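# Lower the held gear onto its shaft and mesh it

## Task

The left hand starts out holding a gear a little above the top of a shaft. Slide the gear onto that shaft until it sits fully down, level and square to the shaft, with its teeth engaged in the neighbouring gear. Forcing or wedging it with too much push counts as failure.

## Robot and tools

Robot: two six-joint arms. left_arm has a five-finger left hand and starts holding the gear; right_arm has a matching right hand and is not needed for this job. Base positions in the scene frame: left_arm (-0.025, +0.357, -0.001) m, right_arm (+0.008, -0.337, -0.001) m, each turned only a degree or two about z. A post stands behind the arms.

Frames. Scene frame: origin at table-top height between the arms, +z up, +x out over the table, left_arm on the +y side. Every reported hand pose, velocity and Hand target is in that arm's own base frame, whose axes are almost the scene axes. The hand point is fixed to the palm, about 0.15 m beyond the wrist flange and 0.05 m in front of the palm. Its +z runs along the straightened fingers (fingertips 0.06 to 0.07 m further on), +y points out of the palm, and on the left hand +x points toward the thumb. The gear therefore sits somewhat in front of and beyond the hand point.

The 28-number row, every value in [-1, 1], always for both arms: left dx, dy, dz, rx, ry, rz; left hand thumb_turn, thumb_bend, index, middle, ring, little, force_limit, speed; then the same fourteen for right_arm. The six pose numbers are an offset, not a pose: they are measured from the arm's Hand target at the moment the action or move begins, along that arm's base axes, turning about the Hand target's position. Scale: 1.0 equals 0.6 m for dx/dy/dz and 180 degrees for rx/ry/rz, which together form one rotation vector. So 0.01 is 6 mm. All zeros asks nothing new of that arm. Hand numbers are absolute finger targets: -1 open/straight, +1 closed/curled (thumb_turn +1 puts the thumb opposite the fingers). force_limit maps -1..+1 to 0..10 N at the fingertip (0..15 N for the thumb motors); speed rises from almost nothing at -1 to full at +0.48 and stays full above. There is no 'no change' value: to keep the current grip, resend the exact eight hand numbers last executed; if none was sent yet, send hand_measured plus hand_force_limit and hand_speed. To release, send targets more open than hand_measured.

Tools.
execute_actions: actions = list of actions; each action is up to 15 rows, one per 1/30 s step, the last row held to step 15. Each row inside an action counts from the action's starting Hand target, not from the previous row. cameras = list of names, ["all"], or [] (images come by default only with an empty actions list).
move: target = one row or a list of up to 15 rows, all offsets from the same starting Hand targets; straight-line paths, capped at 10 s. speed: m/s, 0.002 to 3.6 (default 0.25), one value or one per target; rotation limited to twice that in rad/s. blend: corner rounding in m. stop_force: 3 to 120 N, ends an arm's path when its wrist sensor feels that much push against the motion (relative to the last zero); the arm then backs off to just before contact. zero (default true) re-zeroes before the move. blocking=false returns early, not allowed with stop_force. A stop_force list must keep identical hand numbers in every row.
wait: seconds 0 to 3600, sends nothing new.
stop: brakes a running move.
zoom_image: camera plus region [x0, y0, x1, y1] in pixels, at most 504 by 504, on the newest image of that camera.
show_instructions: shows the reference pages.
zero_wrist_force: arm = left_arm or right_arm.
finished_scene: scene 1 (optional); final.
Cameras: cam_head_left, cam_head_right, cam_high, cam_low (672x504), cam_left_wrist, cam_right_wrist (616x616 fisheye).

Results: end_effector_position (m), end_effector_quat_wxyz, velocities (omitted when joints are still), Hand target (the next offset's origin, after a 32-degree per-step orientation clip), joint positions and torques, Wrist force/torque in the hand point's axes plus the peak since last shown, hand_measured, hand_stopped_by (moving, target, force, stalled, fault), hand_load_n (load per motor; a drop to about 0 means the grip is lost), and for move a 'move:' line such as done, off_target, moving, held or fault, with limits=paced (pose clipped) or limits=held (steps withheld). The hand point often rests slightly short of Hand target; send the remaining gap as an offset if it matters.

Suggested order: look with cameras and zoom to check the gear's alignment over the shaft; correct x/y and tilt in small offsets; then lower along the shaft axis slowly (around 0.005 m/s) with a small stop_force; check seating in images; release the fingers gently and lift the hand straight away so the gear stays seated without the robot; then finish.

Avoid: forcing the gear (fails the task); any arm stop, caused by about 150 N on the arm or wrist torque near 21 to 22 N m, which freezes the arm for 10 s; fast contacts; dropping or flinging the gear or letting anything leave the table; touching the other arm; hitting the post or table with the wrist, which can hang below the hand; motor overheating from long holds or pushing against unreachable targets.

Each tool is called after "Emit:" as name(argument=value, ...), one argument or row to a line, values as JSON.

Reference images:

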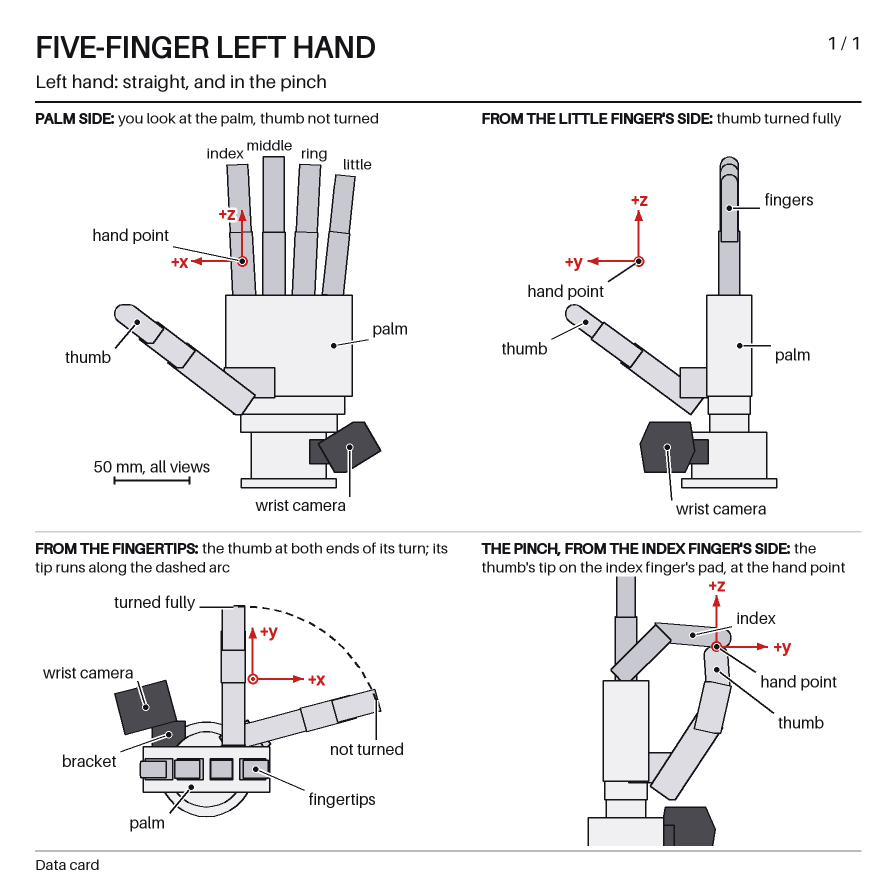

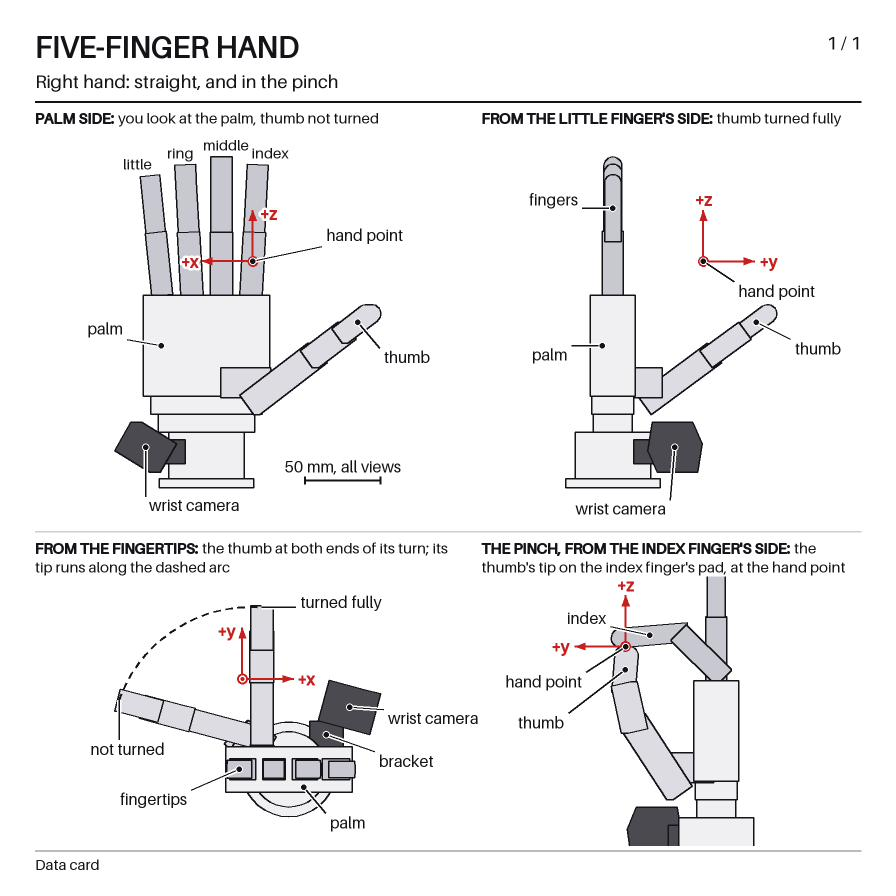

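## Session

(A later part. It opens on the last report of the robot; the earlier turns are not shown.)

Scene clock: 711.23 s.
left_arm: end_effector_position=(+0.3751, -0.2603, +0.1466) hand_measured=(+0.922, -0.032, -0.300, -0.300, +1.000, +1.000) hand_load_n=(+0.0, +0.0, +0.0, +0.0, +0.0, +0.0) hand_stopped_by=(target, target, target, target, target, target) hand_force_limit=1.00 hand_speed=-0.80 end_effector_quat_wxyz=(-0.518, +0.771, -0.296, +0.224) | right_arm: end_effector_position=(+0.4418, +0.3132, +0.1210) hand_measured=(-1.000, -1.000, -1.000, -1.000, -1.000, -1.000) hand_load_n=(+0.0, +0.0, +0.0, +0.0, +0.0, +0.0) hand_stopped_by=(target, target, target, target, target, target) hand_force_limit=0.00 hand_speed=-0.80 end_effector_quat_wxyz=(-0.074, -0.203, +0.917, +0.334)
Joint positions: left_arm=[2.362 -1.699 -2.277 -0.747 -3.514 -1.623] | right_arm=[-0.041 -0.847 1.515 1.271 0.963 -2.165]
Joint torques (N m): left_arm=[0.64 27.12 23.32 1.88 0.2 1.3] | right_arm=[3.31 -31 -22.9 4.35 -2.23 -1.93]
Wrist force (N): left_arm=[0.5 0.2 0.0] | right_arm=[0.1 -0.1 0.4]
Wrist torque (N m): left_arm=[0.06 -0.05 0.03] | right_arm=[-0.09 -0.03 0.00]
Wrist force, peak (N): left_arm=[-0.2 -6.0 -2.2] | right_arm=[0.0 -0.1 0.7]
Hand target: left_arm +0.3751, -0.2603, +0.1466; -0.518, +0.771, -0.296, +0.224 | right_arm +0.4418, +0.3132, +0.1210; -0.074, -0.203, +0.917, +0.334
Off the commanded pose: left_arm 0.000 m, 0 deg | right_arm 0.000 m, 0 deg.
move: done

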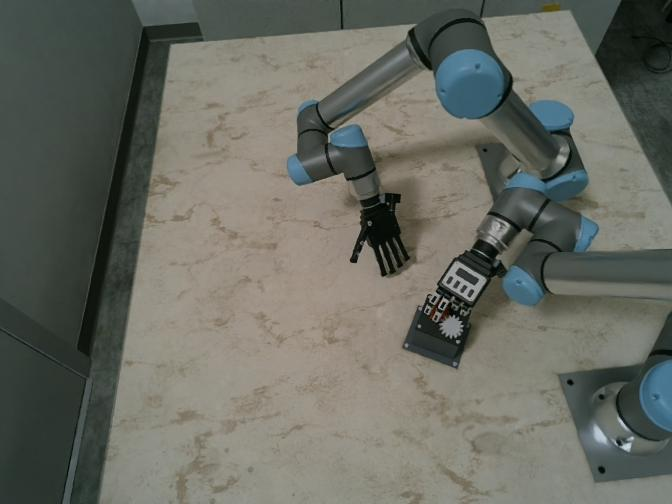

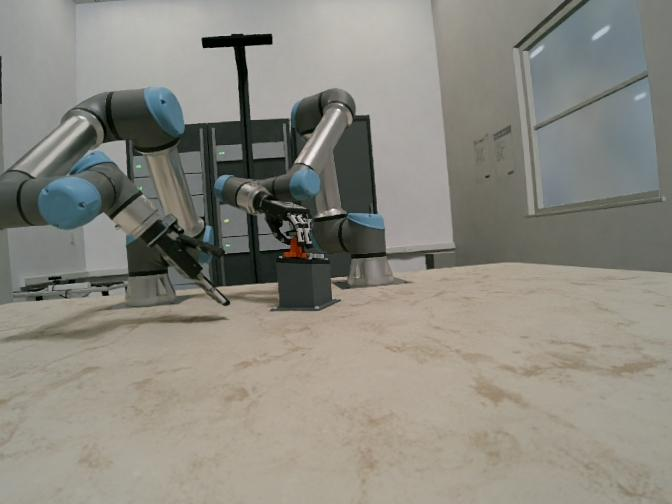

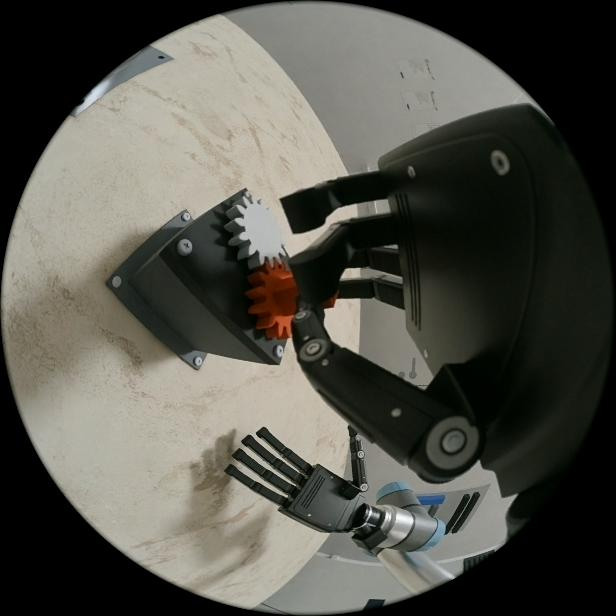

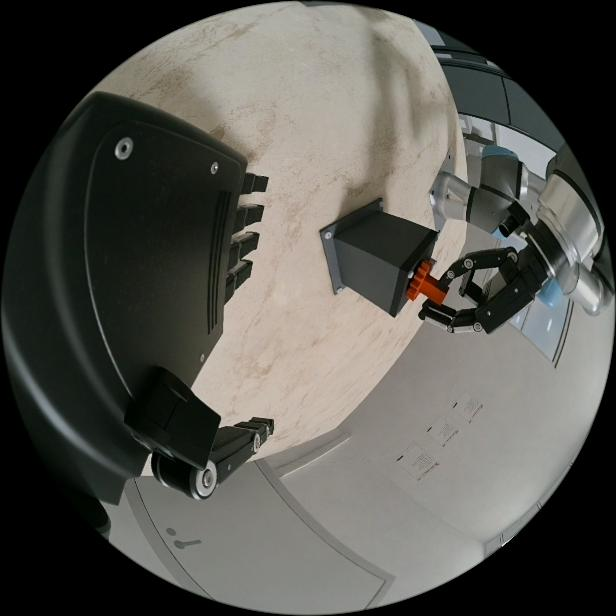

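Emit:
move(
  target=[
    [0,0,0,0,0,0,0.922,-0.032,-1,-1,1,1,1,-0.4,0,0,0,0,0,0,-1,-1,-1,-1,-1,-1,0,-0.8],
    [-0.0087,-0.0089,0.0049,0,0,0,0.922,-0.032,-1,-1,1,1,1,-0.4,0,0,0,0,0,0,-1,-1,-1,-1,-1,-1,0,-0.8],
    [-0.1,-0.1,0.1,0,0,0,0.922,-0.032,-1,-1,1,1,1,-0.4,0,0,0,0,0,0,-1,-1,-1,-1,-1,-1,0,-0.8],
  ],
  speed=[0.05, 0.02, 0.12],
  cameras=["all"],
)

Emit:
zoom_image(
  camera="cam_low",
  region=[275, 220, 325, 270],
)

Emit:
zoom_image(
  camera="cam_right_wrist",
  region=[385, 235, 455, 305],
)

Emit:
zoom_image(
  camera="cam_high",
  region=[420, 285, 470, 335],
)

Scene clock: 726.97 s.
left_arm: end_effector_position=(+0.3151, -0.3203, +0.2066) hand_measured=(+0.922, -0.032, -1.000, -1.000, +1.000, +1.000) hand_load_n=(+0.0, +0.0, +0.0, +0.0, +0.0, +0.0) hand_stopped_by=(target, target, target, target, target, target) hand_force_limit=1.00 hand_speed=-0.40 end_effector_quat_wxyz=(-0.518, +0.771, -0.297, +0.224) | right_arm: end_effector_position=(+0.4418, +0.3132, +0.1210) hand_measured=(-1.000, -1.000, -1.000, -1.000, -1.000, -1.000) hand_load_n=(+0.0, +0.0, +0.0, +0.0, +0.0, +0.0) hand_stopped_by=(target, target, target, target, target, target) hand_force_limit=0.00 hand_speed=-0.80 end_effector_quat_wxyz=(-0.074, -0.203, +0.917, +0.334)
Joint positions: left_arm=[2.167 -1.615 -2.031 -1.534 -3.562 -2.117] | right_arm=[-0.041 -0.847 1.515 1.271 0.963 -2.165]
Joint torques (N m): left_arm=[-7.32 13.71 28.83 0.31 -0.55 -1.86] | right_arm=[2.83 -31.33 -22.65 4.39 -2.2 -1.89]
Wrist force (N): left_arm=[0.4 -0.2 -0.3] | right_arm=[0.0 -0.1 0.3]
Wrist torque (N m): left_arm=[0.09 -0.05 0.03] | right_arm=[-0.08 -0.01 0.01]
Wrist force, peak (N): left_arm=[0.6 0.2 0.7] | right_arm=[0.0 -0.2 0.6]
Hand target: left_arm +0.3151, -0.3203, +0.2066; -0.518, +0.771, -0.296, +0.224 | right_arm +0.4418, +0.3132, +0.1210; -0.074, -0.203, +0.917, +0.334
Off the commanded pose: left_arm 0.000 m, 0 deg | right_arm 0.000 m, 0 deg.
move: done

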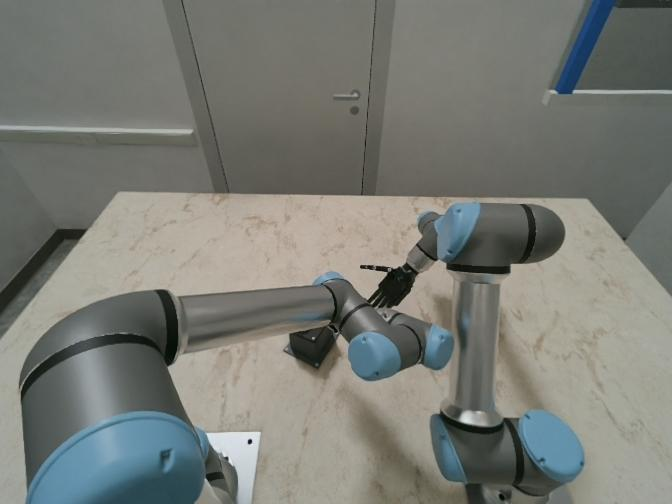

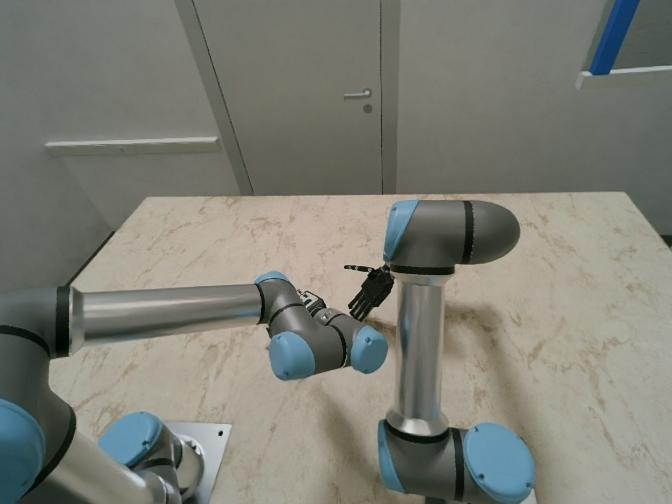

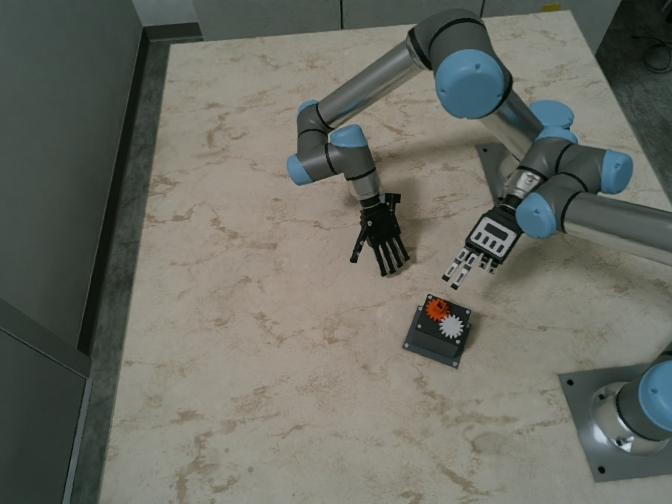

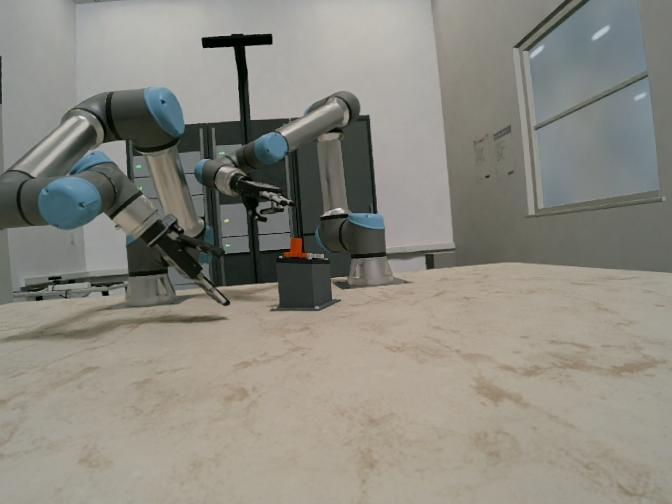

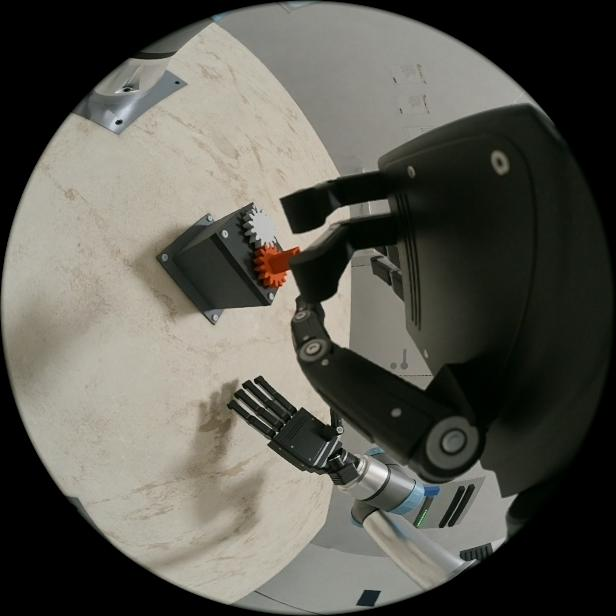

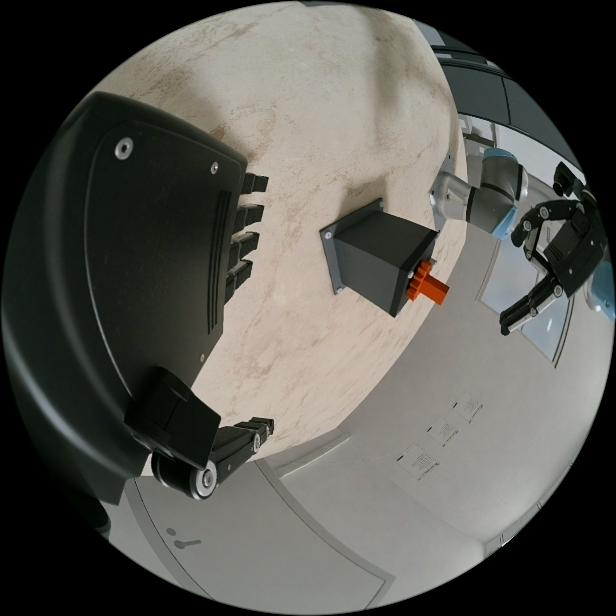

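Scaled by 10.080 from the camera's image (finer frame: 960x720).

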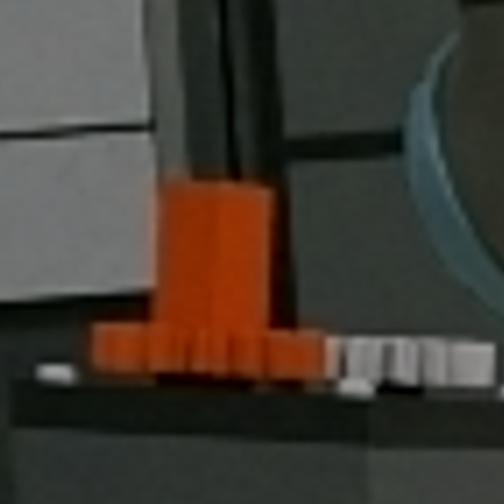

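Scaled by 7.200 from the camera's image (finer frame: 880x880).

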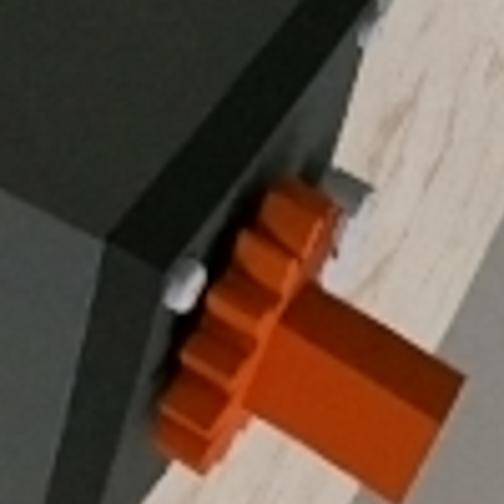

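Scaled by 10.080 from the camera's image (finer frame: 960x720).

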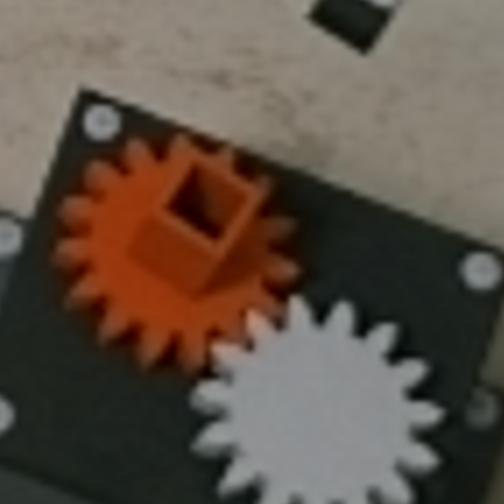

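Emit:
zoom_image(
  camera="cam_left_wrist",
  region=[220, 190, 310, 320],
)

Emit:
zoom_image(
  camera="cam_low",
  region=[280, 243, 308, 271],
)

Emit:
zoom_image(
  camera="cam_low",
  region=[302, 243, 330, 271],
)

Emit:
zoom_image(
  camera="cam_right_wrist",
  region=[400, 255, 440, 305],
)

Scaled by 3.877 from the camera's image (finer frame: 880x880).

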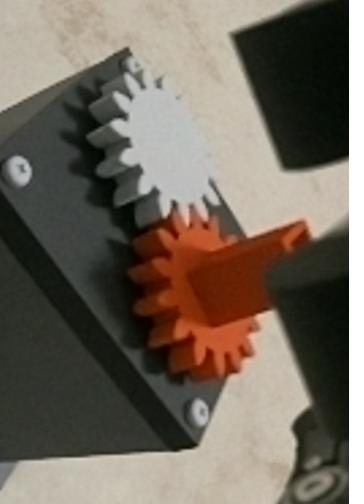

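Scaled by 18.000 from the camera's image (finer frame: 960x720).

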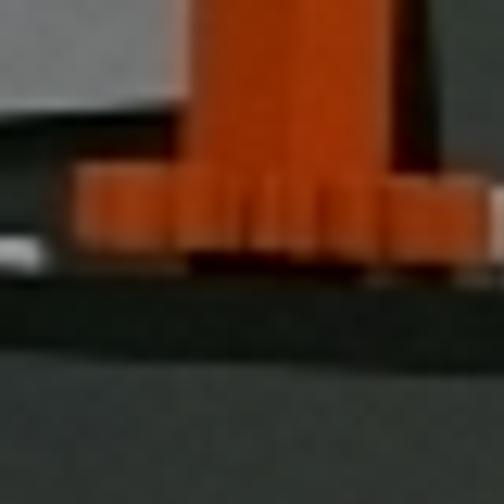

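Scaled by 18.000 from the camera's image (finer frame: 960x720).

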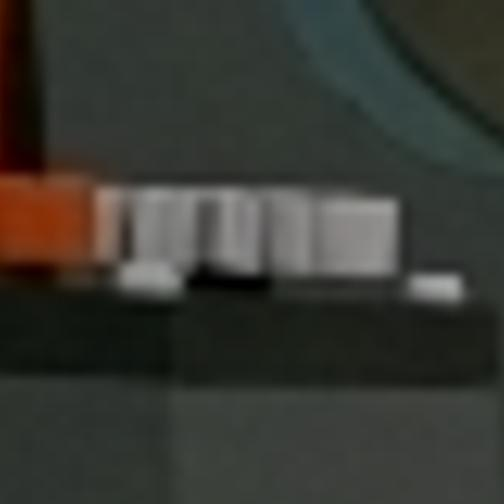

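Scaled by 10.080 from the camera's image (finer frame: 880x880).

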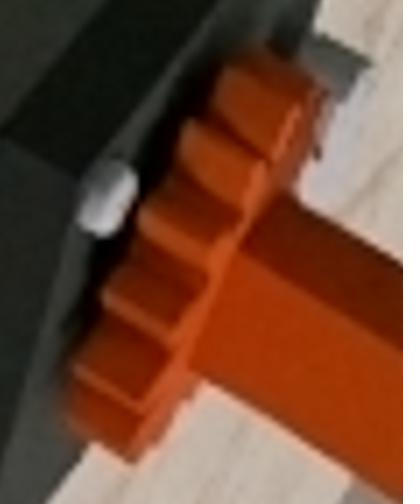

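Emit:
finished_scene(
)

The scene is finished: the task was done.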